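## Task

On the third shelf of the supply shelving (counting the bottom one as first), a cardboard box carries a scrub sponge. Get that cardboard box into the cart's top tray. When finished, the sponge must remain on that third shelf without overhanging its front edge, and every other item on the shelf must also still be on it. The robot must not topple or end up tilted, or the task fails.

## Robot and tools

Robot: a Dexmate Vega on three wheels (two steerable front wheels, a passive rear caster). A torso of three links (thigh, shank, chest) folds in a Z; two 7-joint arms with two-finger grippers; a pan/tilt head. Cameras: head_camera (896x560), left_wrist_camera and right_wrist_camera (672x420, on the back of each hand). Loose objects may occasionally get nudged by outside forces.

Frames: the base frame has its origin on the floor at the turning point, x forward, y left, z up, metres. The robot's front edge is 0.35 m ahead of it. left_hand and right_hand report a point between the fingers, 0.033 m back from the closed tips; the hand's z axis runs along the fingers, y is the closing direction, and -x is where the wrist camera sits. base_odometry is in the frame the base had at scene start and counts only wheel rotation, so slip looks like travel.

move: one action per call. Arguments:
- base: exactly one of {"translate_m": d} (straight, + forward, -2 to 2), {"strafe_m": d} (sideways, + left, -2 to 2) or {"rotate_rad": d} (on the spot, + counter-clockwise, -3.2 to 3.2). All are offsets from where the base last reported itself. Front wheels first steer toward a new direction (up to 1.1 s). Strafing may drift heading about 0.02 rad.
- joints: a single object keyed by joint name (both arms, torso and head mixed freely), each value an absolute angle in radians. Torso: torso_hip_rad 0 to 1.57, torso_knee_rad 0 to 3.141, torso_waist_rad -1.57 to 1.57 (chest leans forward by knee - hip - waist). Left arm signs: shoulder pitch + swings down; elbow -3.041 to 0.214, negative bends; wrist pitch + tips hand down; gripper 0 (shut) to 0.785. The right arm mirrors some signs: right_shoulder_pitch_rad and right_wrist_pitch_rad are negative for down, right_shoulder_yaw_rad -1.523 to 0.423. Head: head_pan_rad + left; head_camera_tilt_rad + down at any pan.
- target: one hand's absolute pose in the base frame: side "left"/"right"; x, y, z in metres (-3 to 3); pitch_deg (90 fingers down, 0 level; -30 to 95); heading_deg (0 fingers forward, + counter-clockwise); roll_deg optional (default 0, + clockwise seen from behind the hand); line_only true demands a straight path. Target is used alone, without base or joints. It is checked against the robot's own body only, not the furniture; a failing check moves nothing. Long moves may need the same target resent after "short (part of ...)".
- speeds: per-motion caps for base keys (translate/strafe 0.04 to 0.3 m/s, rotate 0.1 to 0.6 rad/s). min_time_s (0.1 to 8): minimum duration of arm/head motions.
- cameras: list of camera names, [] for none, omitted or ["all"] for all.

Torso presets (hip, knee, waist): stand 0.469, 1.617, 1.048 (start); stand_high 0.78, 1.57, 0.44; lean_20 0.52, 1.05, 0.18; lean_45 0.52, 1.05, -0.26; low_lean_45 0, 0, -0.79. Arm fold in key order (shoulder pitch, shoulder yaw, upper arm roll, elbow, forearm roll, wrist pitch, wrist yaw): left 1, 0.5, -0.6, -2.5, 0, -0.9, 0; right -1, -0.5, 0.6, -2.5, 0, 0.9, 0. Fold arms before going to low_lean_45.

Gripper: open fingers form a V; at angle a the gap is about 0.24 x a - 0.002 m at the hand point. The angle reached says nothing about whether something is held; judge grasps from the wrist images. Overly hard squeezes can eject wide objects. Each hand carries roughly 4 kg.

Results: the state lists joint_positions, hand poses, chest, odometry, turned_by_wheels/turned_by_imu (rad since last result), base_tilt, joint torques, and statuses. "done" = reached; "off_target" = stopped away and may still push; "contact_stop" (arms only) or "time_out" stops that whole group (torso, left arm, or right arm) and it holds there; "not_followed"/"joint command not followed"/"pose unreachable" = a self-collision check held the arm back; hand "reached" (within 10 mm, 2 deg), "short", or "refused" with a reason. A refused call cancels later move/wait/finished_scene calls in the same reply. An imu turn above 0.03 rad after a straight drive means the base probably bumped something; the base does not stop at furniture.

Other tools: wait(seconds 0 to 10, cameras); zoom_image(camera, region [x0,y0,x1,y1] pixels, max 504x504) on the latest image; read_manual(section "licences"); finished_scene(scene = current number), irreversible.

Avoid: tipping the robot (nothing prevents it, and it cannot recover); arms striking or squeezing each other, including a gripper closing on the other hand; torque faults (pausing the arm 10 s) from pressing or heavy loads; motor overheating from holding arms stretched or pushing at unreachable poses; arms hitting the base, torso or head under joints commands; dropping or releasing moving objects, slamming, and hard pushes. After any stop, pull the arm clear first. Knocking the sponge or neighbours off the shelf fails the task.

Each tool is called after "Emit:" in YAML: its name, and indented under it one key for each argument.

## Session

Emit:
move:

Scene clock: 0.00 s.
Joint torques (N m): no reading
base_odometry: x=+0.000 y=+0.000 heading=+0.000
turned_by_wheels: +0.000
turned_by_imu: +0.000
base_tilt: forward=+0.1 right=+0.3
base_status: not commanded
joint_positions: torso_hip_rad=+0.469 torso_knee_rad=+1.617 torso_waist_rad=+1.048 left_shoulder_pitch_rad=+2.208 left_shoulder_yaw_rad=+0.002 left_upper_arm_roll_rad=+0.004 left_elbow_rad=-1.093 left_forearm_roll_rad=+0.009 left_wrist_pitch_rad=-0.495 left_wrist_yaw_rad=+0.018 left_gripper_rad=+0.005 right_shoulder_pitch_rad=-2.195 right_shoulder_yaw_rad=+0.020 right_upper_arm_roll_rad=-0.015 right_elbow_rad=-1.081 right_forearm_roll_rad=+0.002 right_wrist_pitch_rad=+0.504 right_wrist_yaw_rad=-0.019 right_gripper_rad=+0.005 head_pan_rad=+0.000 head_tilt_rad=+0.000 head_camera_tilt_rad=+0.000
joint_status: not commanded
chest: x=-0.0111 y=+0.0000 z=+1.4155 quat_wxyz=(+0.999, +0.000, +0.050, +0.000) (m; base frame)
left_hand: x=+0.1875 y=+0.2317 z=+0.6007 quat_wxyz=(+0.413, +0.002, +0.911, +0.006) pitch_deg=+41.2 heading_deg=+0.7 roll_deg=+1.0 back=up (m; base frame)
right_hand: x=+0.1939 y=-0.2174 z=+0.6016 quat_wxyz=(+0.417, +0.011, +0.909, +0.002) pitch_deg=+40.7 heading_deg=-0.4 roll_deg=+1.0 back=up (m; base frame)
pictures: head_camera, left_wrist_camera, right_wrist_camera

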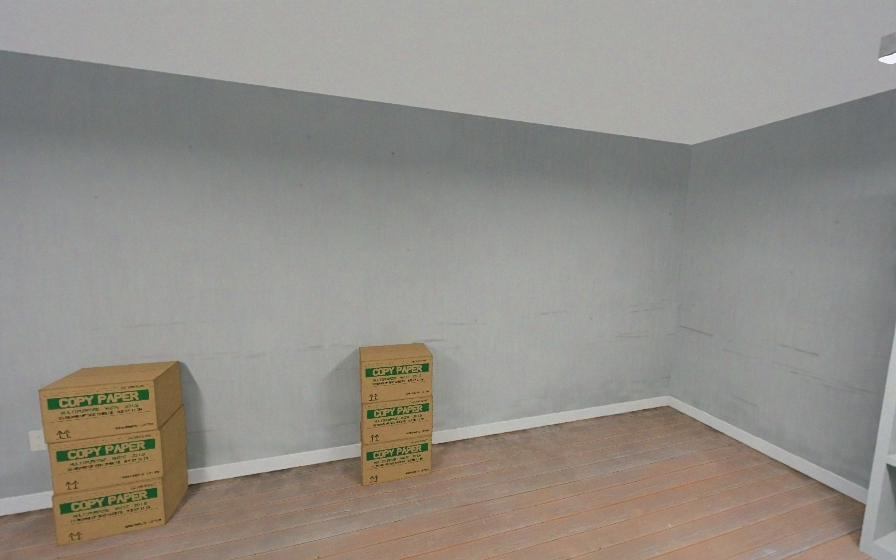

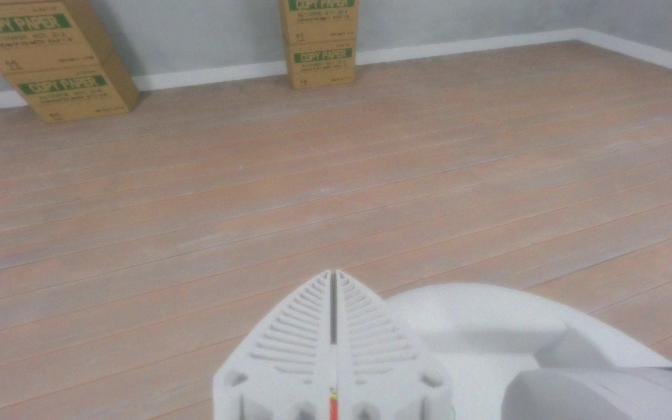

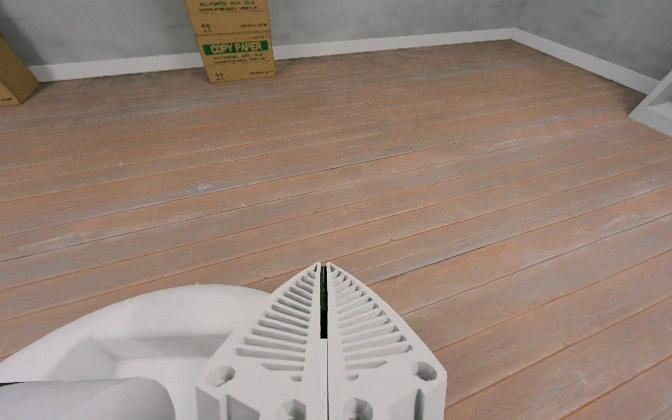

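Emit:
move:
  joints: {"head_pan_rad": -1.0, "head_camera_tilt_rad": 0.3}
  cameras: ["head_camera"]

Emit:
move:
  joints: {"head_pan_rad": -2.3}
  cameras: ["head_camera"]

Emit:
move:
  joints: {"head_pan_rad": 1.6}
  cameras: ["head_camera"]

Scene clock: 1.63 s.
Joint torques (N m): left_arm=[7.94 0.23 1.17 -3.87 -0.11 -2.99 0.06] | right_arm=[-3.8 0.74 0.61 -4.37 -0.34 3.35 -0.02]
move: done
base_odometry: x=+0.000 y=+0.000 heading=+0.000
turned_by_wheels: +0.000
turned_by_imu: +0.000
base_tilt: forward=+0.2 right=+0.3
base_status: not commanded
joint_positions: torso_hip_rad=+0.469 torso_knee_rad=+1.617 torso_waist_rad=+1.048 left_shoulder_pitch_rad=+2.208 left_shoulder_yaw_rad=+0.002 left_upper_arm_roll_rad=+0.004 left_elbow_rad=-1.093 left_forearm_roll_rad=+0.009 left_wrist_pitch_rad=-0.495 left_wrist_yaw_rad=+0.018 left_gripper_rad=+0.005 right_shoulder_pitch_rad=-2.195 right_shoulder_yaw_rad=+0.020 right_upper_arm_roll_rad=-0.015 right_elbow_rad=-1.081 right_forearm_roll_rad=+0.002 right_wrist_pitch_rad=+0.504 right_wrist_yaw_rad=-0.019 right_gripper_rad=+0.005 head_pan_rad=-0.999 head_tilt_rad=+0.000 head_camera_tilt_rad=+0.299
joint_status: all done
chest: x=-0.0111 y=+0.0000 z=+1.4155 quat_wxyz=(+0.999, +0.000, +0.050, +0.000) (m; base frame)
left_hand: x=+0.1875 y=+0.2317 z=+0.6007 quat_wxyz=(+0.413, +0.002, +0.911, +0.006) pitch_deg=+41.2 heading_deg=+0.7 roll_deg=+1.0 back=up (m; base frame)
right_hand: x=+0.1939 y=-0.2174 z=+0.6016 quat_wxyz=(+0.417, +0.011, +0.909, +0.002) pitch_deg=+40.7 heading_deg=-0.4 roll_deg=+1.0 back=up (m; base frame)
pictures: head_camera
camera_calibration:
head_camera: T_world_to_cam=[[-0.829545, -0.549181, 0.101272, -0.186565], [-0.268797, 0.233711, -0.934413, 1.41099], [0.489493, -0.802359, -0.341492, 0.506104], [0, 0, 0, 1]] pos_world=[-0.0232277, -0.0261451, 1.51017]

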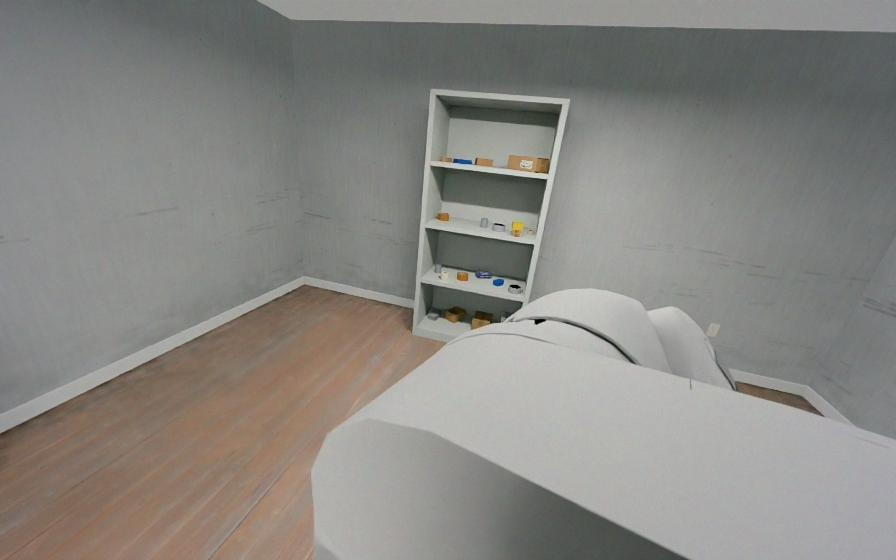

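Scene clock: 3.17 s.
Joint torques (N m): left_arm=[7.61 0.77 0.99 -4.45 -0.12 -3.8 0.08] | right_arm=[-4.9 -0.76 -0.68 -3.91 0.02 2.05 -0.07]
move: done
base_odometry: x=+0.000 y=+0.000 heading=+0.000
turned_by_wheels: +0.000
turned_by_imu: +0.000
base_tilt: forward=+0.1 right=+0.4
base_status: not commanded
joint_positions: torso_hip_rad=+0.469 torso_knee_rad=+1.617 torso_waist_rad=+1.048 left_shoulder_pitch_rad=+2.208 left_shoulder_yaw_rad=+0.002 left_upper_arm_roll_rad=+0.004 left_elbow_rad=-1.093 left_forearm_roll_rad=+0.009 left_wrist_pitch_rad=-0.495 left_wrist_yaw_rad=+0.018 left_gripper_rad=+0.005 right_shoulder_pitch_rad=-2.195 right_shoulder_yaw_rad=+0.020 right_upper_arm_roll_rad=-0.015 right_elbow_rad=-1.081 right_forearm_roll_rad=+0.002 right_wrist_pitch_rad=+0.504 right_wrist_yaw_rad=-0.019 right_gripper_rad=+0.005 head_pan_rad=-2.299 head_tilt_rad=+0.000 head_camera_tilt_rad=+0.299
joint_status: all done
chest: x=-0.0111 y=+0.0000 z=+1.4155 quat_wxyz=(+0.999, +0.000, +0.050, +0.000) (m; base frame)
left_hand: x=+0.1875 y=+0.2317 z=+0.6007 quat_wxyz=(+0.413, +0.002, +0.911, +0.006) pitch_deg=+41.2 heading_deg=+0.7 roll_deg=+1.0 back=up (m; base frame)
right_hand: x=+0.1939 y=-0.2174 z=+0.6016 quat_wxyz=(+0.417, +0.011, +0.909, +0.002) pitch_deg=+40.7 heading_deg=-0.4 roll_deg=+1.0 back=up (m; base frame)
pictures: head_camera
camera_calibration:
head_camera: T_world_to_cam=[[-0.747109, 0.658167, 0.0929738, -0.167751], [0.082124, 0.2302, -0.969672, 1.49072], [-0.659608, -0.716816, -0.226036, 0.245062], [0, 0, 0, 1]] pos_world=[-0.0861077, -0.0570914, 1.5165]

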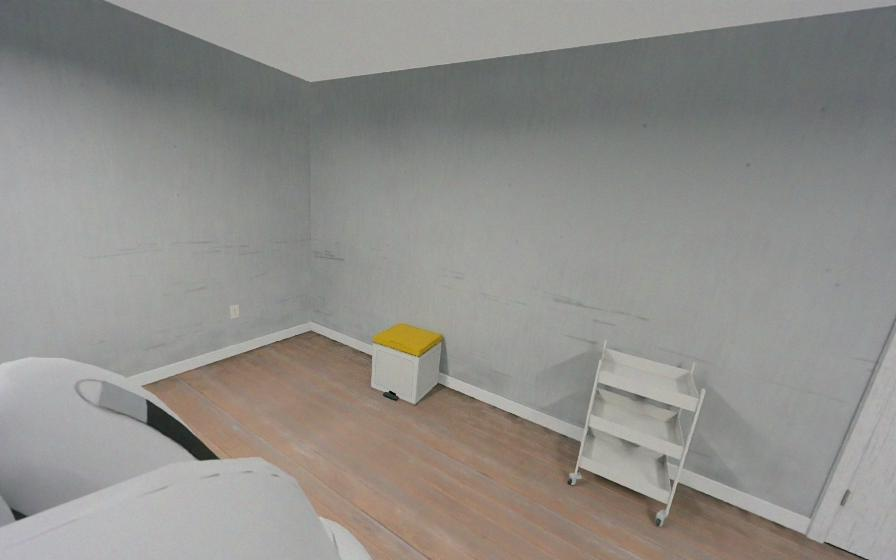

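Scene clock: 6.43 s.
Joint torques (N m): left_arm=[6.97 -0.33 0.97 -4.39 0.02 -2.84 0.18] | right_arm=[-4.09 -1.49 1.06 -3.66 -0.07 2.84 0.21]
move: done
base_odometry: x=+0.000 y=+0.000 heading=+0.000
turned_by_wheels: +0.000
turned_by_imu: +0.001
base_tilt: forward=+0.2 right=+0.3
base_status: not commanded
joint_positions: torso_hip_rad=+0.469 torso_knee_rad=+1.617 torso_waist_rad=+1.048 left_shoulder_pitch_rad=+2.208 left_shoulder_yaw_rad=+0.002 left_upper_arm_roll_rad=+0.004 left_elbow_rad=-1.093 left_forearm_roll_rad=+0.009 left_wrist_pitch_rad=-0.495 left_wrist_yaw_rad=+0.018 left_gripper_rad=+0.005 right_shoulder_pitch_rad=-2.195 right_shoulder_yaw_rad=+0.020 right_upper_arm_roll_rad=-0.015 right_elbow_rad=-1.081 right_forearm_roll_rad=+0.002 right_wrist_pitch_rad=+0.504 right_wrist_yaw_rad=-0.019 right_gripper_rad=+0.005 head_pan_rad=+1.599 head_tilt_rad=+0.000 head_camera_tilt_rad=+0.299
joint_status: all done
chest: x=-0.0111 y=+0.0000 z=+1.4155 quat_wxyz=(+0.999, +0.000, +0.050, +0.000) (m; base frame)
left_hand: x=+0.1875 y=+0.2317 z=+0.6007 quat_wxyz=(+0.413, +0.002, +0.911, +0.006) pitch_deg=+41.2 heading_deg=+0.7 roll_deg=+1.0 back=up (m; base frame)
right_hand: x=+0.1939 y=-0.2174 z=+0.6016 quat_wxyz=(+0.417, +0.011, +0.909, +0.002) pitch_deg=+40.7 heading_deg=-0.4 roll_deg=+1.0 back=up (m; base frame)
pictures: head_camera
camera_calibration:
head_camera: T_world_to_cam=[[0.995882, 0.0385377, -0.0820646, 0.228195], [-0.0674445, -0.290001, -0.954647, 1.45669], [-0.0605887, 0.95625, -0.286207, 0.381031], [0, 0, 0, 1]] pos_world=[-0.105923, 0.0492862, 1.51841]

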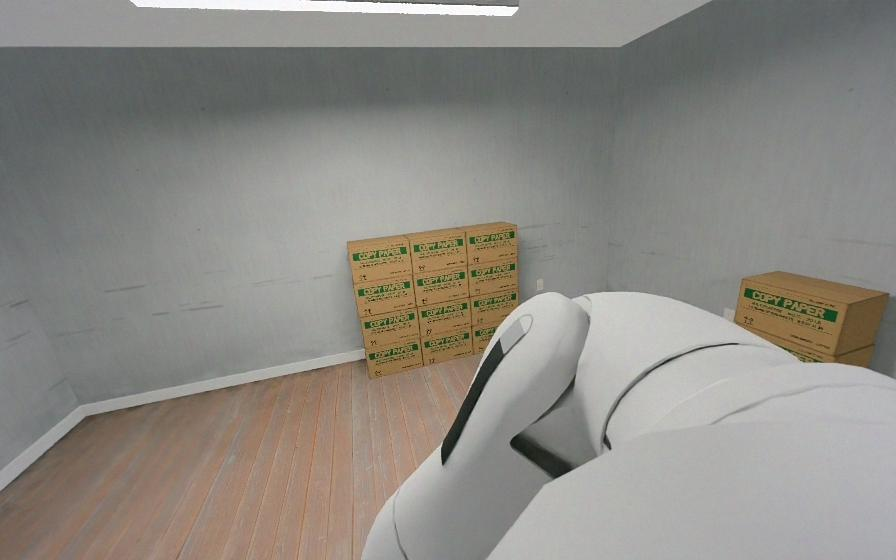

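Emit:
move:
  base: {"rotate_rad": -1.13}
  joints: {"head_pan_rad": 0, "head_camera_tilt_rad": 0.2, "right_shoulder_pitch_rad": -2.2, "right_elbow_rad": -2.3, "right_wrist_pitch_rad": 0, "left_elbow_rad": -2.3, "left_wrist_pitch_rad": 0, "left_gripper_rad": 0.5, "right_gripper_rad": 0.5}
  cameras: ["head_camera"]

Emit:
move:
  base: {"translate_m": 1.5}

Scene clock: 14.13 s.
Joint torques (N m): left_arm=[0.12 -0.25 1.05 -12.18 -0.02 -2.75 0.04] | right_arm=[-4.25 1.42 1.05 -13.47 -0.15 2.49 -0.23]
move: done
base_odometry: x=+0.000 y=+0.000 heading=-1.129
turned_by_wheels: -1.129
turned_by_imu: -1.097
base_tilt: forward=+0.2 right=+0.3
base_status: done
joint_positions: torso_hip_rad=+0.469 torso_knee_rad=+1.617 torso_waist_rad=+1.048 left_shoulder_pitch_rad=+2.208 left_shoulder_yaw_rad=+0.002 left_upper_arm_roll_rad=+0.004 left_elbow_rad=-2.295 left_forearm_roll_rad=+0.009 left_wrist_pitch_rad=-0.002 left_wrist_yaw_rad=+0.018 left_gripper_rad=+0.500 right_shoulder_pitch_rad=-2.200 right_shoulder_yaw_rad=+0.020 right_upper_arm_roll_rad=-0.015 right_elbow_rad=-2.294 right_forearm_roll_rad=+0.002 right_wrist_pitch_rad=+0.002 right_wrist_yaw_rad=-0.019 right_gripper_rad=+0.500 head_pan_rad=+0.001 head_tilt_rad=+0.000 head_camera_tilt_rad=+0.201
joint_status: all done
chest: x=-0.0111 y=+0.0000 z=+1.4155 quat_wxyz=(+0.999, +0.000, +0.050, +0.000) (m; base frame)
left_hand: x=+0.5021 y=+0.2328 z=+1.0902 quat_wxyz=(+0.703, -0.002, +0.711, +0.008) pitch_deg=+0.6 heading_deg=+0.8 roll_deg=+0.4 back=up (m; base frame)
right_hand: x=+0.5047 y=-0.2299 z=+1.0940 quat_wxyz=(+0.706, +0.017, +0.708, +0.002) pitch_deg=+0.2 heading_deg=-1.2 roll_deg=+1.5 back=up (m; base frame)
pictures: head_camera
camera_calibration:
head_camera: T_world_to_cam=[[0.0107191, -0.999785, 0.0177721, 0.00308096], [-0.292136, -0.0201288, -0.956165, 1.44141], [0.956317, 0.00505736, -0.292289, 0.469701], [0, 0, 0, 1]] pos_world=[-0.0281286, 0.0297187, 1.51546]

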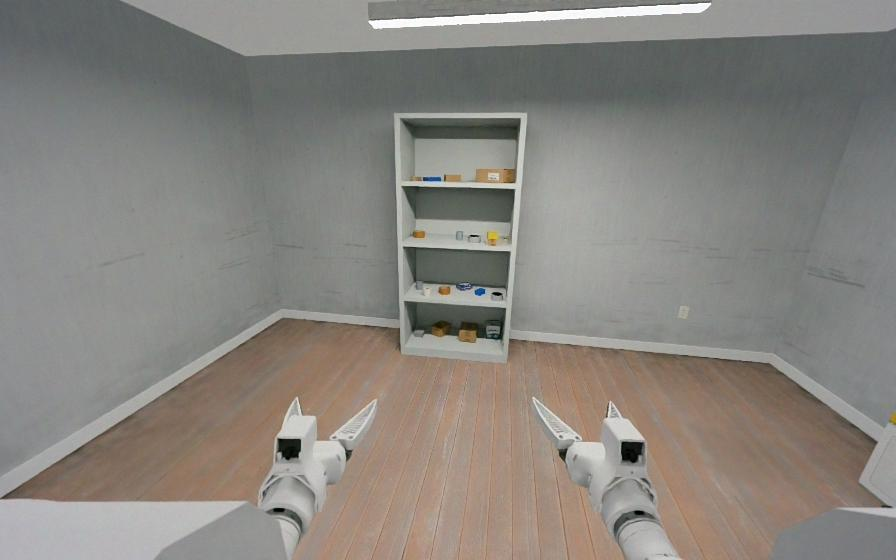

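Scene clock: 21.53 s.
Joint torques (N m): left_arm=[0.55 -0.13 1.18 -11.14 -0.05 -3.32 0.12] | right_arm=[-3.13 -0.17 -0.45 -14.53 -0.39 3.44 -0.01]
move: done
base_odometry: x=+0.638 y=-1.358 heading=-1.130
turned_by_wheels: -0.001
turned_by_imu: -0.007
base_tilt: forward=+0.2 right=+0.3
base_status: done
joint_positions: torso_hip_rad=+0.469 torso_knee_rad=+1.617 torso_waist_rad=+1.048 left_shoulder_pitch_rad=+2.208 left_shoulder_yaw_rad=+0.002 left_upper_arm_roll_rad=+0.004 left_elbow_rad=-2.300 left_forearm_roll_rad=+0.009 left_wrist_pitch_rad=+0.000 left_wrist_yaw_rad=+0.018 left_gripper_rad=+0.500 right_shoulder_pitch_rad=-2.200 right_shoulder_yaw_rad=+0.020 right_upper_arm_roll_rad=-0.015 right_elbow_rad=-2.299 right_forearm_roll_rad=+0.002 right_wrist_pitch_rad=+0.000 right_wrist_yaw_rad=-0.019 right_gripper_rad=+0.500 head_pan_rad=+0.001 head_tilt_rad=+0.000 head_camera_tilt_rad=+0.201
joint_status: not commanded
chest: x=-0.0110 y=+0.0000 z=+1.4155 quat_wxyz=(+0.999, +0.000, +0.050, +0.000) (m; base frame)
left_hand: x=+0.5024 y=+0.2328 z=+1.0926 quat_wxyz=(+0.704, -0.002, +0.710, +0.008) pitch_deg=+0.5 heading_deg=+0.8 roll_deg=+0.4 back=up (m; base frame)
right_hand: x=+0.5050 y=-0.2299 z=+1.0965 quat_wxyz=(+0.707, +0.017, +0.707, +0.002) pitch_deg=+0.1 heading_deg=-1.2 roll_deg=+1.5 back=up (m; base frame)
pictures: head_camera, left_wrist_camera, right_wrist_camera
camera_calibration:
head_camera: T_world_to_cam=[[0.0107229, -0.999785, 0.0177703, 0.00308162], [-0.292347, -0.0201293, -0.9561, 1.44136], [0.956252, 0.00505701, -0.2925, 0.469829], [0, 0, 0, 1]] pos_world=[-0.0279294, 0.0297187, 1.51546]
left_wrist_camera: T_world_to_cam=[[-0.00402411, -0.99985, 0.016824, 0.212654], [-0.0992606, -0.0163416, -0.994927, 1.20342], [0.995053, -0.00567366, -0.09918, -0.23665], [0, 0, 0, 1]] pos_world=[0.355788, 0.230946, 1.17027]
right_wrist_camera: T_world_to_cam=[[-0.070536, -0.997456, -0.0102703, -0.190335], [-0.15393, 0.0210567, -0.987857, 1.21726], [0.985561, -0.0680986, -0.155024, -0.188341], [0, 0, 0, 1]] pos_world=[0.359569, -0.228308, 1.17133]

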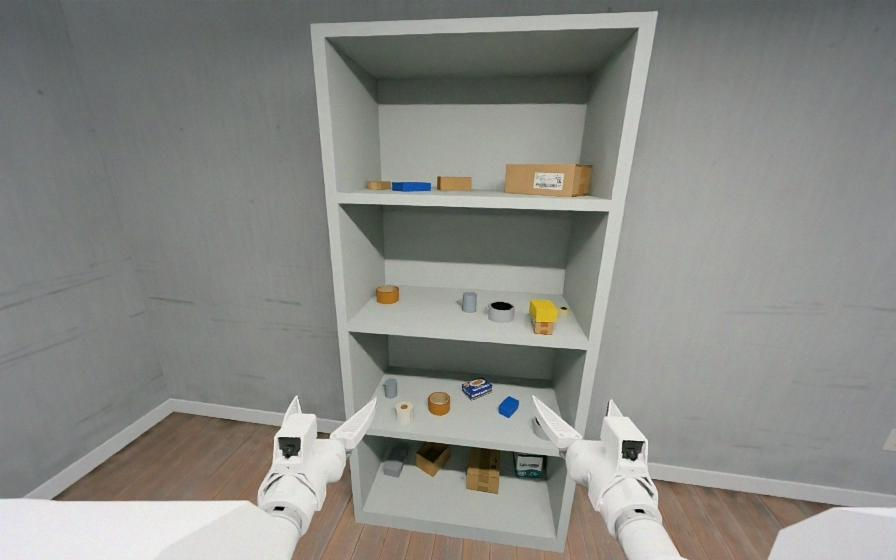

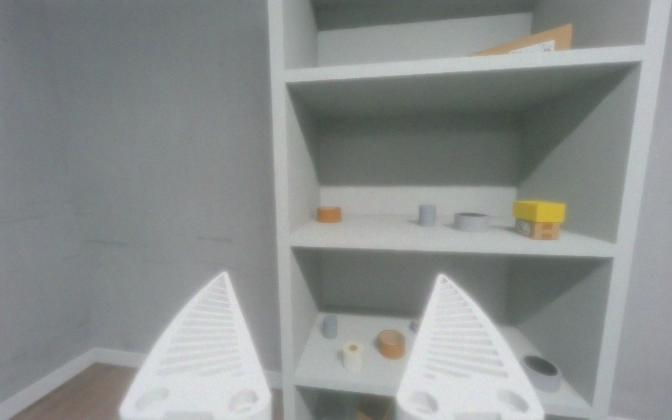

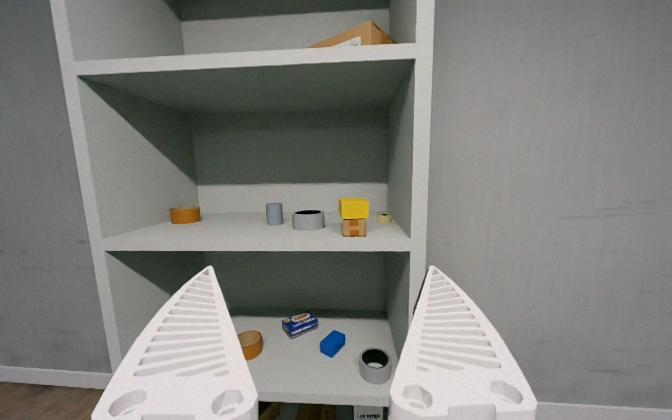

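Emit:
zoom_image:
  camera: "head_camera"
  region: [440, 260, 620, 370]

Emit:
zoom_image:
  camera: "right_wrist_camera"
  region: [300, 170, 440, 260]

Scaled by 2.800 from the camera's 896x560 image, which has a finer 960x600 frame.

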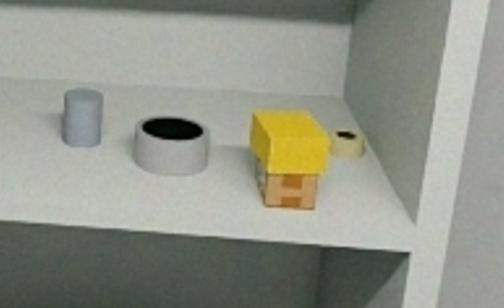

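Scaled by 3.600 from the camera's 672x420 image, which has a finer 960x600 frame.

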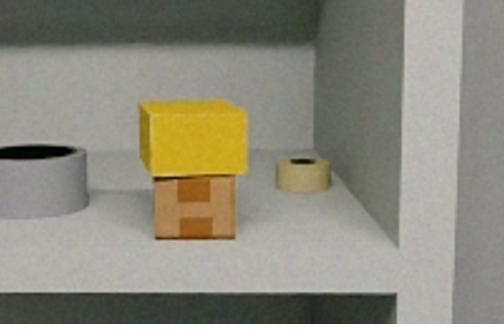

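Emit:
move:
  base: {"rotate_rad": -0.11}
  joints: {"head_camera_tilt_rad": 0.45, "head_pan_rad": -0.15}
  cameras: []

Emit:
move:
  base: {"translate_m": 0.4}

Emit:
zoom_image:
  camera: "right_wrist_camera"
  region: [200, 100, 504, 340]

Scene clock: 25.80 s.
Joint torques (N m): left_arm=[0.58 0.78 1.32 -10.17 -0.06 -3.81 0.22] | right_arm=[-2.66 1.7 0.89 -13.97 0.03 3.79 0.18]
move: done
base_odometry: x=+0.638 y=-1.358 heading=-1.240
turned_by_wheels: -0.110
turned_by_imu: -0.106
base_tilt: forward=+0.1 right=+0.3
base_status: done
joint_positions: torso_hip_rad=+0.469 torso_knee_rad=+1.617 torso_waist_rad=+1.048 left_shoulder_pitch_rad=+2.208 left_shoulder_yaw_rad=+0.002 left_upper_arm_roll_rad=+0.004 left_elbow_rad=-2.300 left_forearm_roll_rad=+0.009 left_wrist_pitch_rad=+0.000 left_wrist_yaw_rad=+0.018 left_gripper_rad=+0.500 right_shoulder_pitch_rad=-2.200 right_shoulder_yaw_rad=+0.020 right_upper_arm_roll_rad=-0.015 right_elbow_rad=-2.299 right_forearm_roll_rad=+0.002 right_wrist_pitch_rad=+0.000 right_wrist_yaw_rad=-0.019 right_gripper_rad=+0.500 head_pan_rad=-0.149 head_tilt_rad=+0.000 head_camera_tilt_rad=+0.449
joint_status: all done
chest: x=-0.0110 y=+0.0000 z=+1.4155 quat_wxyz=(+0.999, +0.000, +0.050, +0.000) (m; base frame)
left_hand: x=+0.5024 y=+0.2328 z=+1.0926 quat_wxyz=(+0.704, -0.002, +0.710, +0.008) pitch_deg=+0.5 heading_deg=+0.8 roll_deg=+0.4 back=up (m; base frame)
right_hand: x=+0.5050 y=-0.2299 z=+1.0965 quat_wxyz=(+0.707, +0.017, +0.707, +0.002) pitch_deg=+0.1 heading_deg=-1.2 roll_deg=+1.5 back=up (m; base frame)
pictures: none
No camera images: "cameras" was empty.

Scene clock: 29.07 s.
Joint torques (N m): left_arm=[1.03 0.55 1.21 -11.63 -0.11 -3.7 0.1] | right_arm=[-4.16 0.41 1.64 -13.9 -0.19 3.46 -0.03]
move: done
base_odometry: x=+0.767 y=-1.736 heading=-1.240
turned_by_wheels: -0.001
turned_by_imu: -0.002
base_tilt: forward=+0.1 right=+0.3
base_status: done
joint_positions: torso_hip_rad=+0.469 torso_knee_rad=+1.617 torso_waist_rad=+1.048 left_shoulder_pitch_rad=+2.208 left_shoulder_yaw_rad=+0.002 left_upper_arm_roll_rad=+0.004 left_elbow_rad=-2.300 left_forearm_roll_rad=+0.009 left_wrist_pitch_rad=+0.000 left_wrist_yaw_rad=+0.018 left_gripper_rad=+0.500 right_shoulder_pitch_rad=-2.200 right_shoulder_yaw_rad=+0.020 right_upper_arm_roll_rad=-0.015 right_elbow_rad=-2.299 right_forearm_roll_rad=+0.002 right_wrist_pitch_rad=+0.000 right_wrist_yaw_rad=-0.019 right_gripper_rad=+0.500 head_pan_rad=-0.149 head_tilt_rad=+0.000 head_camera_tilt_rad=+0.449
joint_status: not commanded
chest: x=-0.0110 y=+0.0000 z=+1.4155 quat_wxyz=(+0.999, +0.000, +0.050, +0.000) (m; base frame)
left_hand: x=+0.5024 y=+0.2328 z=+1.0926 quat_wxyz=(+0.704, -0.002, +0.710, +0.008) pitch_deg=+0.5 heading_deg=+0.8 roll_deg=+0.4 back=up (m; base frame)
right_hand: x=+0.5050 y=-0.2299 z=+1.0965 quat_wxyz=(+0.707, +0.017, +0.707, +0.002) pitch_deg=+0.1 heading_deg=-1.2 roll_deg=+1.5 back=up (m; base frame)
pictures: head_camera, left_wrist_camera, right_wrist_camera
camera_calibration:
head_camera: T_world_to_cam=[[-0.13403, -0.990531, 0.0297289, -0.0260116], [-0.516752, 0.0442612, -0.85499, 1.2739], [0.845579, -0.129956, -0.517791, 0.795226], [0, 0, 0, 1]] pos_world=[-0.01762, 0.0211949, 1.50171]
left_wrist_camera: T_world_to_cam=[[-0.00402415, -0.99985, 0.0168237, 0.212655], [-0.0992606, -0.0163413, -0.994927, 1.20342], [0.995053, -0.00567366, -0.09918, -0.23665], [0, 0, 0, 1]] pos_world=[0.355788, 0.230946, 1.17027]
right_wrist_camera: T_world_to_cam=[[-0.070536, -0.997456, -0.0102703, -0.190335], [-0.15393, 0.0210567, -0.987857, 1.21726], [0.985561, -0.0680986, -0.155024, -0.188341], [0, 0, 0, 1]] pos_world=[0.359569, -0.228308, 1.17133]

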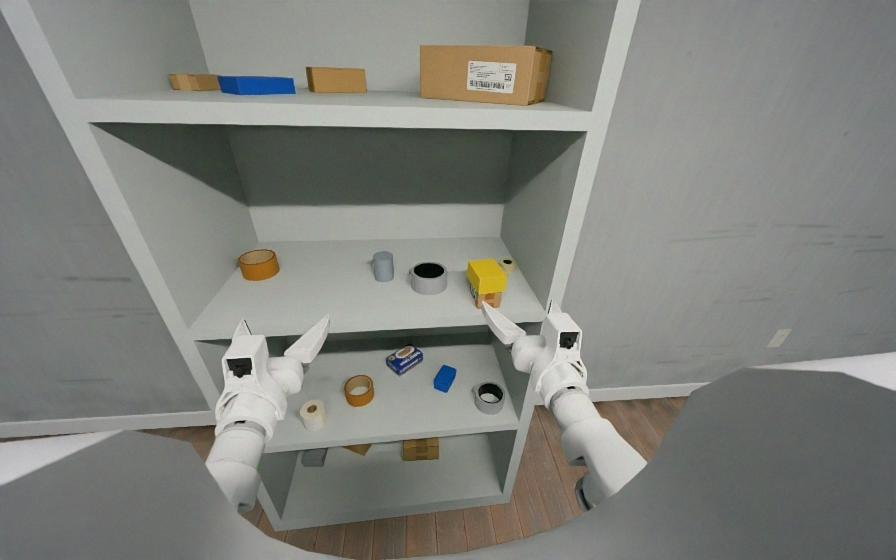

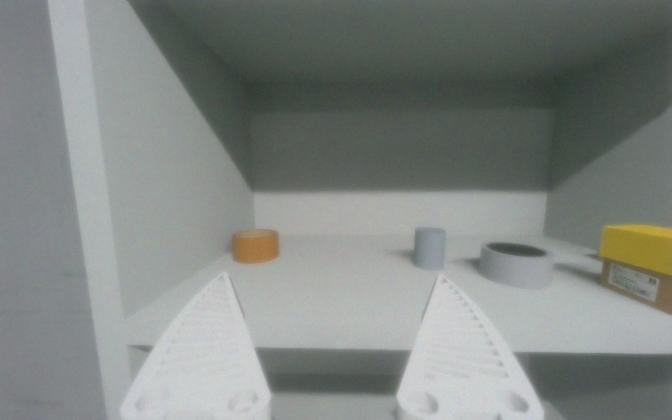

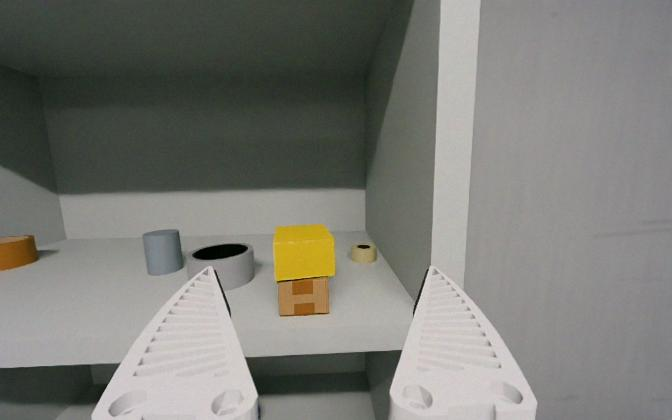

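Scaled by 1.658 from the camera's 672x420 image, which has a finer 960x600 frame.

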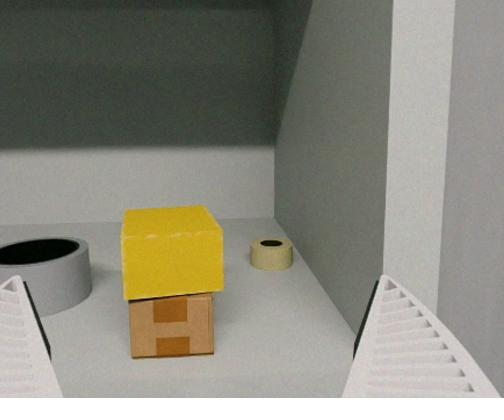

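Emit:
move:
  target: {"side":"right","x":0.672,"y":-0.211,"z":1.078,"pitch_deg":0,"heading_deg":0}

Emit:
zoom_image:
  camera: "right_wrist_camera"
  region: [150, 100, 504, 400]

Scene clock: 33.97 s.
Joint torques (N m): left_arm=[0.57 0.14 1.06 -11.8 0 -3.44 -0.04] | right_arm=[17.21 0.85 -1.92 -8.74 -0.17 3.6 -0.36]
move: done
base_odometry: x=+0.767 y=-1.736 heading=-1.240
turned_by_wheels: +0.000
turned_by_imu: +0.001
base_tilt: forward=+0.2 right=+0.3
base_status: not commanded
joint_positions: torso_hip_rad=+0.469 torso_knee_rad=+1.617 torso_waist_rad=+1.048 left_shoulder_pitch_rad=+2.208 left_shoulder_yaw_rad=+0.002 left_upper_arm_roll_rad=+0.004 left_elbow_rad=-2.300 left_forearm_roll_rad=+0.009 left_wrist_pitch_rad=+0.000 left_wrist_yaw_rad=+0.018 left_gripper_rad=+0.500 right_shoulder_pitch_rad=-1.672 right_shoulder_yaw_rad=+0.021 right_upper_arm_roll_rad=-0.034 right_elbow_rad=-1.866 right_forearm_roll_rad=-0.028 right_wrist_pitch_rad=-0.096 right_wrist_yaw_rad=-0.027 right_gripper_rad=+0.500 head_pan_rad=-0.149 head_tilt_rad=+0.000 head_camera_tilt_rad=+0.449
joint_status: not commanded
chest: x=-0.0110 y=+0.0000 z=+1.4155 quat_wxyz=(+0.999, +0.000, +0.050, +0.000) (m; base frame)
left_hand: x=+0.5024 y=+0.2328 z=+1.0926 quat_wxyz=(+0.704, -0.002, +0.710, +0.008) pitch_deg=+0.5 heading_deg=+0.8 roll_deg=+0.4 back=up (m; base frame)
right_hand: x=+0.6701 y=-0.2114 z=+1.0774 quat_wxyz=(+0.707, +0.000, +0.707, +0.000) pitch_deg=+0.1 heading_deg=+0.0 roll_deg=+0.0 back=up (m; base frame)
right_hand_status: reached (straight line, planned for 2.0 s): 2 mm and 0.1 deg off.
pictures: head_camera, left_wrist_camera, right_wrist_camera
camera_calibration:
head_camera: T_world_to_cam=[[-0.13403, -0.990531, 0.0297289, -0.0260116], [-0.516752, 0.0442612, -0.85499, 1.2739], [0.845579, -0.129956, -0.517791, 0.795226], [0, 0, 0, 1]] pos_world=[-0.01762, 0.0211949, 1.50171]
left_wrist_camera: T_world_to_cam=[[-0.00402415, -0.99985, 0.0168237, 0.212655], [-0.0992606, -0.0163413, -0.994927, 1.20342], [0.995053, -0.00567366, -0.09918, -0.23665], [0, 0, 0, 1]] pos_world=[0.355788, 0.230946, 1.17027]
right_wrist_camera: T_world_to_cam=[[-0.0500845, -0.998621, 0.0157626, -0.202422], [-0.153871, -0.00787866, -0.98806, 1.21746], [0.986821, -0.0519118, -0.153264, -0.352127], [0, 0, 0, 1]] pos_world=[0.524679, -0.210831, 1.15214]

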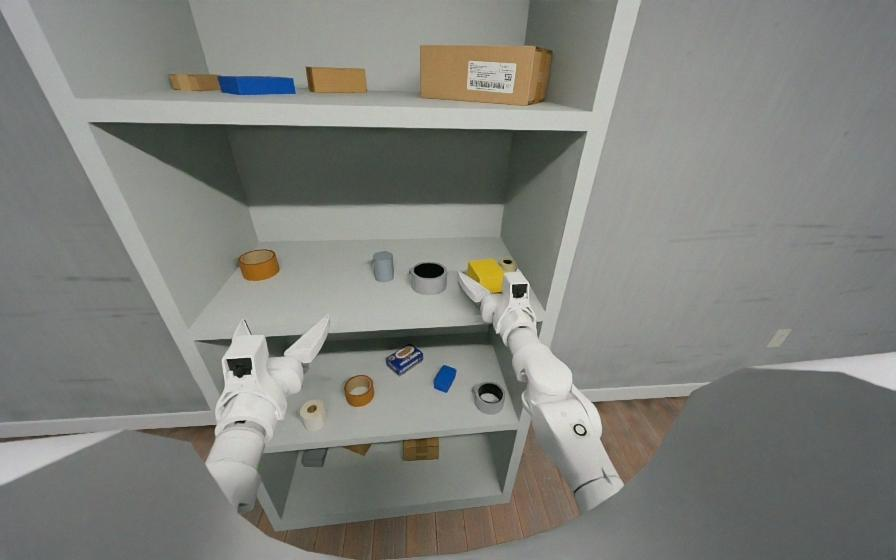

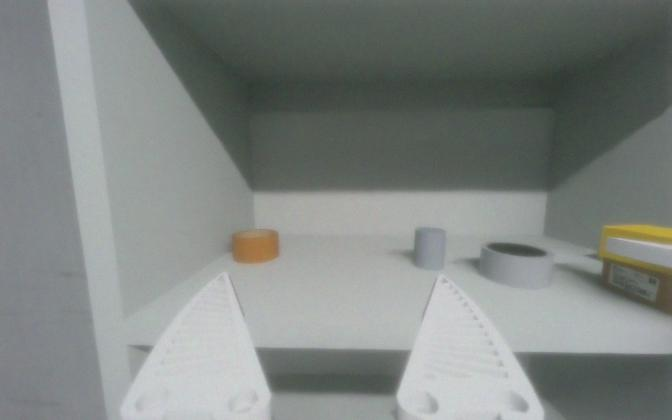

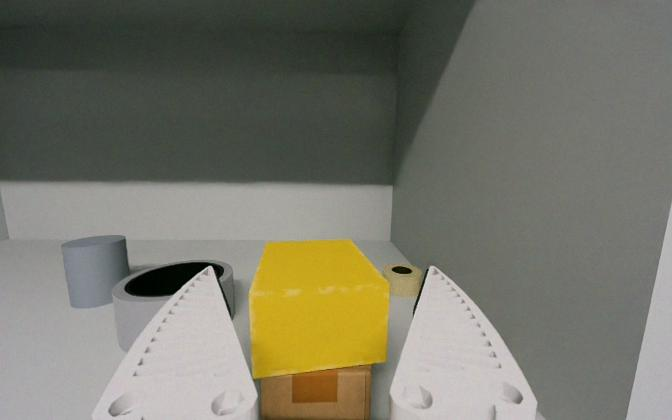

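Scaled by 1.424 from the camera's 672x420 image, which has a finer 960x600 frame.

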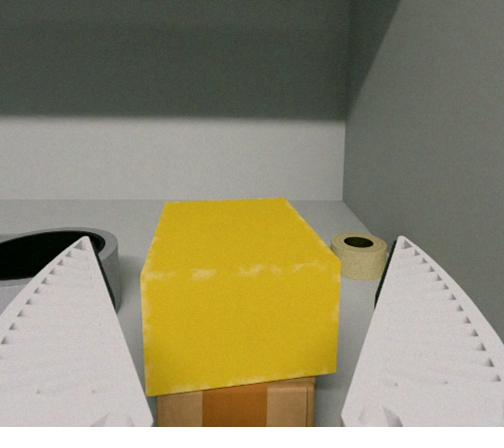

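Emit:
move:
  joints: {"right_gripper_rad": 0.22}
  cameras: ["right_wrist_camera"]

Emit:
move:
  target: {"side":"right","x":0.672,"y":-0.211,"z":1.15,"pitch_deg":0,"heading_deg":0}

Scene clock: 35.20 s.
Joint torques (N m): left_arm=[1 1.46 1.12 -11.84 -0.07 -3.63 0.18] | right_arm=[16.8 0.82 -2.55 -9.03 0 3.01 -0.54]
move: done
base_odometry: x=+0.767 y=-1.736 heading=-1.240
turned_by_wheels: +0.000
turned_by_imu: +0.000
base_tilt: forward=+0.2 right=+0.3
base_status: not commanded
joint_positions: torso_hip_rad=+0.469 torso_knee_rad=+1.617 torso_waist_rad=+1.048 left_shoulder_pitch_rad=+2.208 left_shoulder_yaw_rad=+0.002 left_upper_arm_roll_rad=+0.004 left_elbow_rad=-2.300 left_forearm_roll_rad=+0.009 left_wrist_pitch_rad=+0.000 left_wrist_yaw_rad=+0.018 left_gripper_rad=+0.500 right_shoulder_pitch_rad=-1.667 right_shoulder_yaw_rad=+0.022 right_upper_arm_roll_rad=-0.035 right_elbow_rad=-1.862 right_forearm_roll_rad=-0.028 right_wrist_pitch_rad=-0.096 right_wrist_yaw_rad=-0.027 right_gripper_rad=+0.220 head_pan_rad=-0.149 head_tilt_rad=+0.000 head_camera_tilt_rad=+0.449
joint_status: all done
chest: x=-0.0110 y=+0.0000 z=+1.4155 quat_wxyz=(+0.999, +0.000, +0.050, +0.000) (m; base frame)
left_hand: x=+0.5024 y=+0.2328 z=+1.0926 quat_wxyz=(+0.704, -0.002, +0.710, +0.008) pitch_deg=+0.5 heading_deg=+0.8 roll_deg=+0.4 back=up (m; base frame)
right_hand: x=+0.6717 y=-0.2112 z=+1.0775 quat_wxyz=(+0.707, +0.000, +0.707, +0.000) pitch_deg=+0.1 heading_deg=+0.0 roll_deg=+0.0 back=up (m; base frame)
pictures: right_wrist_camera
camera_calibration:
right_wrist_camera: T_world_to_cam=[[-0.0498312, -0.998627, 0.0161303, -0.202703], [-0.15389, -0.00828044, -0.988053, 1.21772], [0.986831, -0.0517182, -0.153266, -0.353642], [0, 0, 0, 1]] pos_world=[0.526279, -0.210631, 1.15224]

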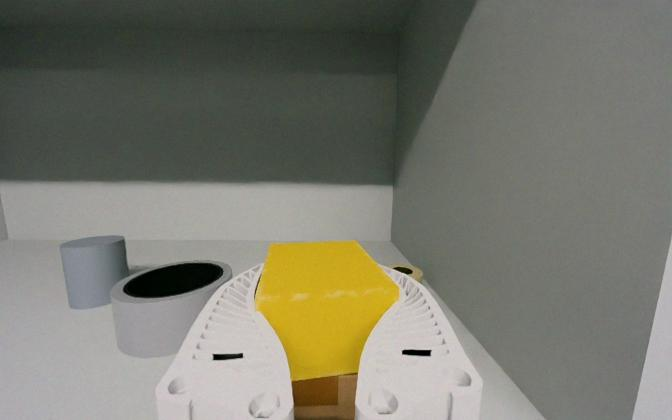

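Scene clock: 37.83 s.
Joint torques (N m): left_arm=[1.65 0.59 1.35 -11.28 -0.09 -3.91 0.19] | right_arm=[17.34 3.2 -2.8 -14.14 -0.23 2.71 0.35]
move: done
base_odometry: x=+0.767 y=-1.736 heading=-1.240
turned_by_wheels: +0.000
turned_by_imu: +0.001
base_tilt: forward=+0.2 right=+0.3
base_status: not commanded
joint_positions: torso_hip_rad=+0.469 torso_knee_rad=+1.617 torso_waist_rad=+1.048 left_shoulder_pitch_rad=+2.208 left_shoulder_yaw_rad=+0.002 left_upper_arm_roll_rad=+0.004 left_elbow_rad=-2.300 left_forearm_roll_rad=+0.009 left_wrist_pitch_rad=+0.000 left_wrist_yaw_rad=+0.018 left_gripper_rad=+0.500 right_shoulder_pitch_rad=-1.649 right_shoulder_yaw_rad=+0.026 right_upper_arm_roll_rad=-0.040 right_elbow_rad=-2.103 right_forearm_roll_rad=-0.034 right_wrist_pitch_rad=-0.356 right_wrist_yaw_rad=-0.023 right_gripper_rad=+0.220 head_pan_rad=-0.149 head_tilt_rad=+0.000 head_camera_tilt_rad=+0.449
joint_status: not commanded
chest: x=-0.0110 y=+0.0000 z=+1.4155 quat_wxyz=(+0.999, +0.000, +0.050, +0.000) (m; base frame)
left_hand: x=+0.5024 y=+0.2328 z=+1.0926 quat_wxyz=(+0.704, -0.002, +0.710, +0.008) pitch_deg=+0.5 heading_deg=+0.8 roll_deg=+0.4 back=up (m; base frame)
right_hand: x=+0.6721 y=-0.2112 z=+1.1477 quat_wxyz=(+0.707, +0.000, +0.708, +0.000) pitch_deg=+0.1 heading_deg=+0.0 roll_deg=+0.0 back=up (m; base frame)
right_hand_status: reached (straight line, planned for 1.2 s): 2 mm and 0.1 deg off.
pictures: head_camera, left_wrist_camera, right_wrist_camera
camera_calibration:
head_camera: T_world_to_cam=[[-0.13403, -0.990531, 0.0297289, -0.0260116], [-0.516752, 0.0442612, -0.85499, 1.2739], [0.845579, -0.129956, -0.517791, 0.795226], [0, 0, 0, 1]] pos_world=[-0.01762, 0.0211949, 1.50171]
left_wrist_camera: T_world_to_cam=[[-0.00402415, -0.99985, 0.0168237, 0.212655], [-0.0992606, -0.0163413, -0.994927, 1.20342], [0.995053, -0.00567366, -0.09918, -0.23665], [0, 0, 0, 1]] pos_world=[0.355788, 0.230946, 1.17027]
right_wrist_camera: T_world_to_cam=[[-0.0499235, -0.998622, 0.0161684, -0.203813], [-0.154394, -0.00827745, -0.987975, 1.28741], [0.986747, -0.0518194, -0.153768, -0.342626], [0, 0, 0, 1]] pos_world=[0.526679, -0.210631, 1.22254]

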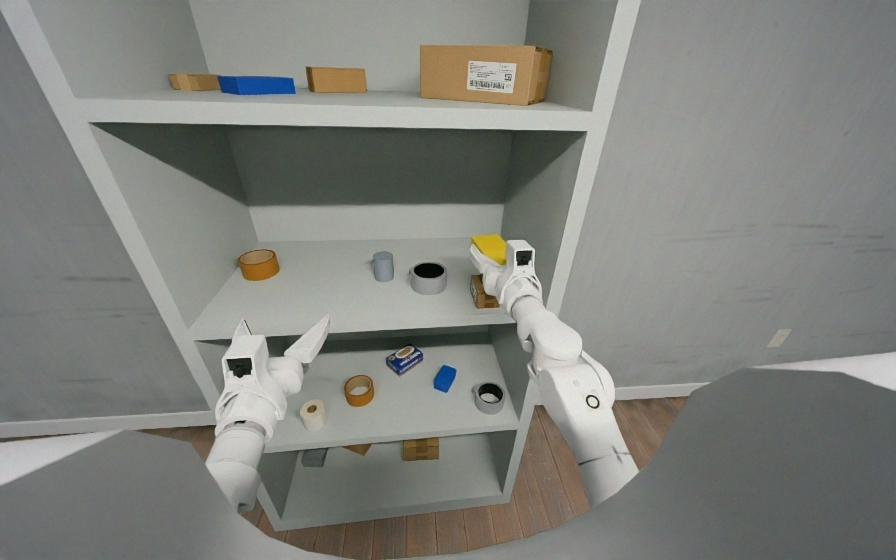

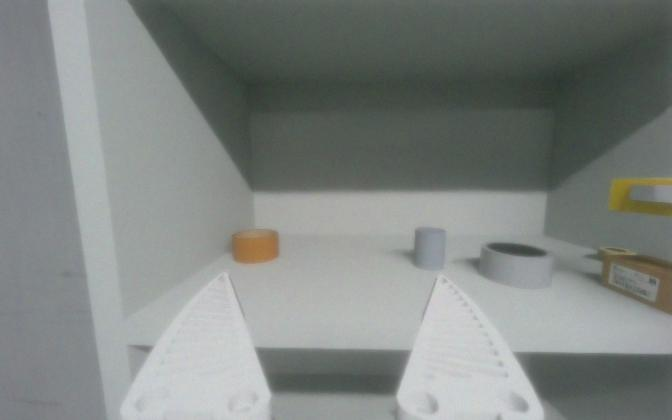

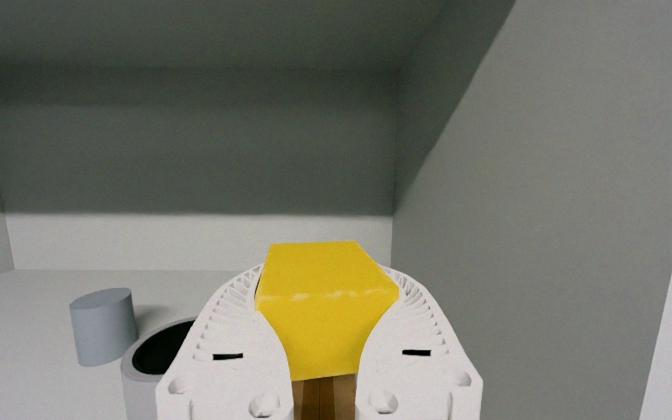

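Emit:
move:
  target: {"side":"right","x":0.65,"y":0.17,"z":1.14,"pitch_deg":0,"heading_deg":0}

Emit:
move:
  target: {"side":"right","x":0.65,"y":0.17,"z":1.04,"pitch_deg":0,"heading_deg":0}

Scene clock: 39.37 s.
Joint torques (N m): left_arm=[0.85 0.55 1.17 -11.41 -0.05 -3.66 0.07] | right_arm=[16.32 0.12 -2.33 -13.59 -0.39 2.16 0.23]
move: refused
base_odometry: x=+0.767 y=-1.736 heading=-1.240
turned_by_wheels: +0.000
turned_by_imu: +0.000
base_tilt: forward=+0.1 right=+0.3
base_status: not commanded
joint_positions: torso_hip_rad=+0.469 torso_knee_rad=+1.617 torso_waist_rad=+1.048 left_shoulder_pitch_rad=+2.208 left_shoulder_yaw_rad=+0.002 left_upper_arm_roll_rad=+0.004 left_elbow_rad=-2.300 left_forearm_roll_rad=+0.009 left_wrist_pitch_rad=+0.000 left_wrist_yaw_rad=+0.018 left_gripper_rad=+0.500 right_shoulder_pitch_rad=-1.648 right_shoulder_yaw_rad=+0.026 right_upper_arm_roll_rad=-0.040 right_elbow_rad=-2.107 right_forearm_roll_rad=-0.035 right_wrist_pitch_rad=-0.361 right_wrist_yaw_rad=-0.023 right_gripper_rad=+0.220 head_pan_rad=-0.149 head_tilt_rad=+0.000 head_camera_tilt_rad=+0.449
joint_status: not commanded
chest: x=-0.0110 y=+0.0000 z=+1.4155 quat_wxyz=(+0.999, +0.000, +0.050, +0.000) (m; base frame)
left_hand: x=+0.5024 y=+0.2328 z=+1.0926 quat_wxyz=(+0.704, -0.002, +0.710, +0.008) pitch_deg=+0.5 heading_deg=+0.8 roll_deg=+0.4 back=up (m; base frame)
right_hand: x=+0.6719 y=-0.2112 z=+1.1491 quat_wxyz=(+0.707, +0.000, +0.708, +0.000) pitch_deg=+0.1 heading_deg=+0.0 roll_deg=+0.0 back=up (m; base frame)
right_hand_status: refused: the best posture that gets there brings the right palm into the left finger, as the model's coarse spheres have them (needs 2.6 cm clear). Nothing moved.
pictures: head_camera, left_wrist_camera, right_wrist_camera
camera_calibration:
head_camera: T_world_to_cam=[[-0.13403, -0.990531, 0.0297289, -0.0260116], [-0.516752, 0.0442612, -0.85499, 1.2739], [0.845579, -0.129956, -0.517791, 0.795226], [0, 0, 0, 1]] pos_world=[-0.01762, 0.0211949, 1.50171]
left_wrist_camera: T_world_to_cam=[[-0.00402415, -0.99985, 0.0168237, 0.212655], [-0.0992606, -0.0163413, -0.994927, 1.20342], [0.995053, -0.00567366, -0.09918, -0.23665], [0, 0, 0, 1]] pos_world=[0.355788, 0.230946, 1.17027]
right_wrist_camera: T_world_to_cam=[[-0.0499251, -0.998622, 0.0161688, -0.203846], [-0.154297, -0.00828271, -0.98799, 1.28873], [0.986762, -0.0518202, -0.153671, -0.342341], [0, 0, 0, 1]] pos_world=[0.526479, -0.210631, 1.22394]

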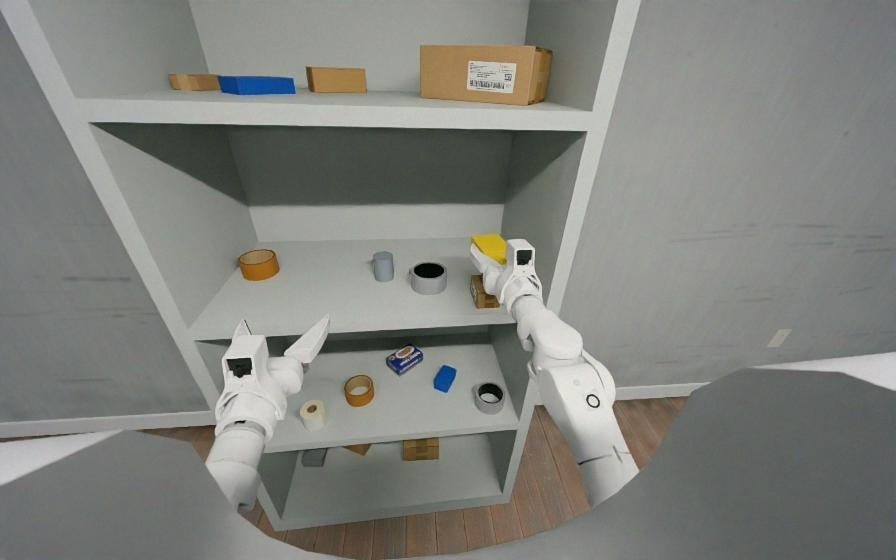

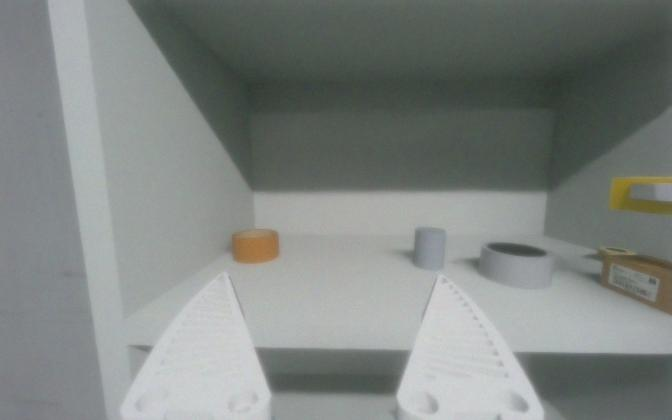

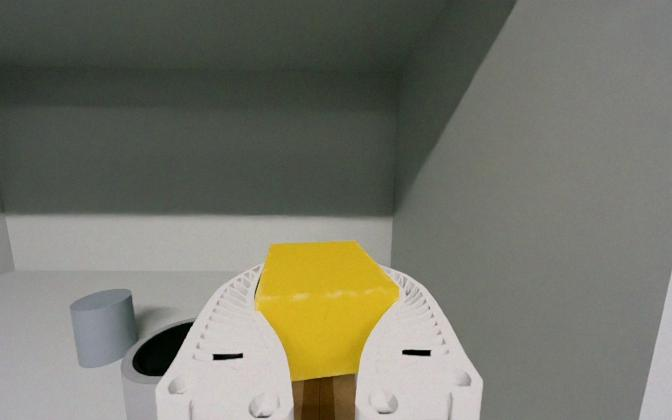

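not run: a stop came earlier in this reply.


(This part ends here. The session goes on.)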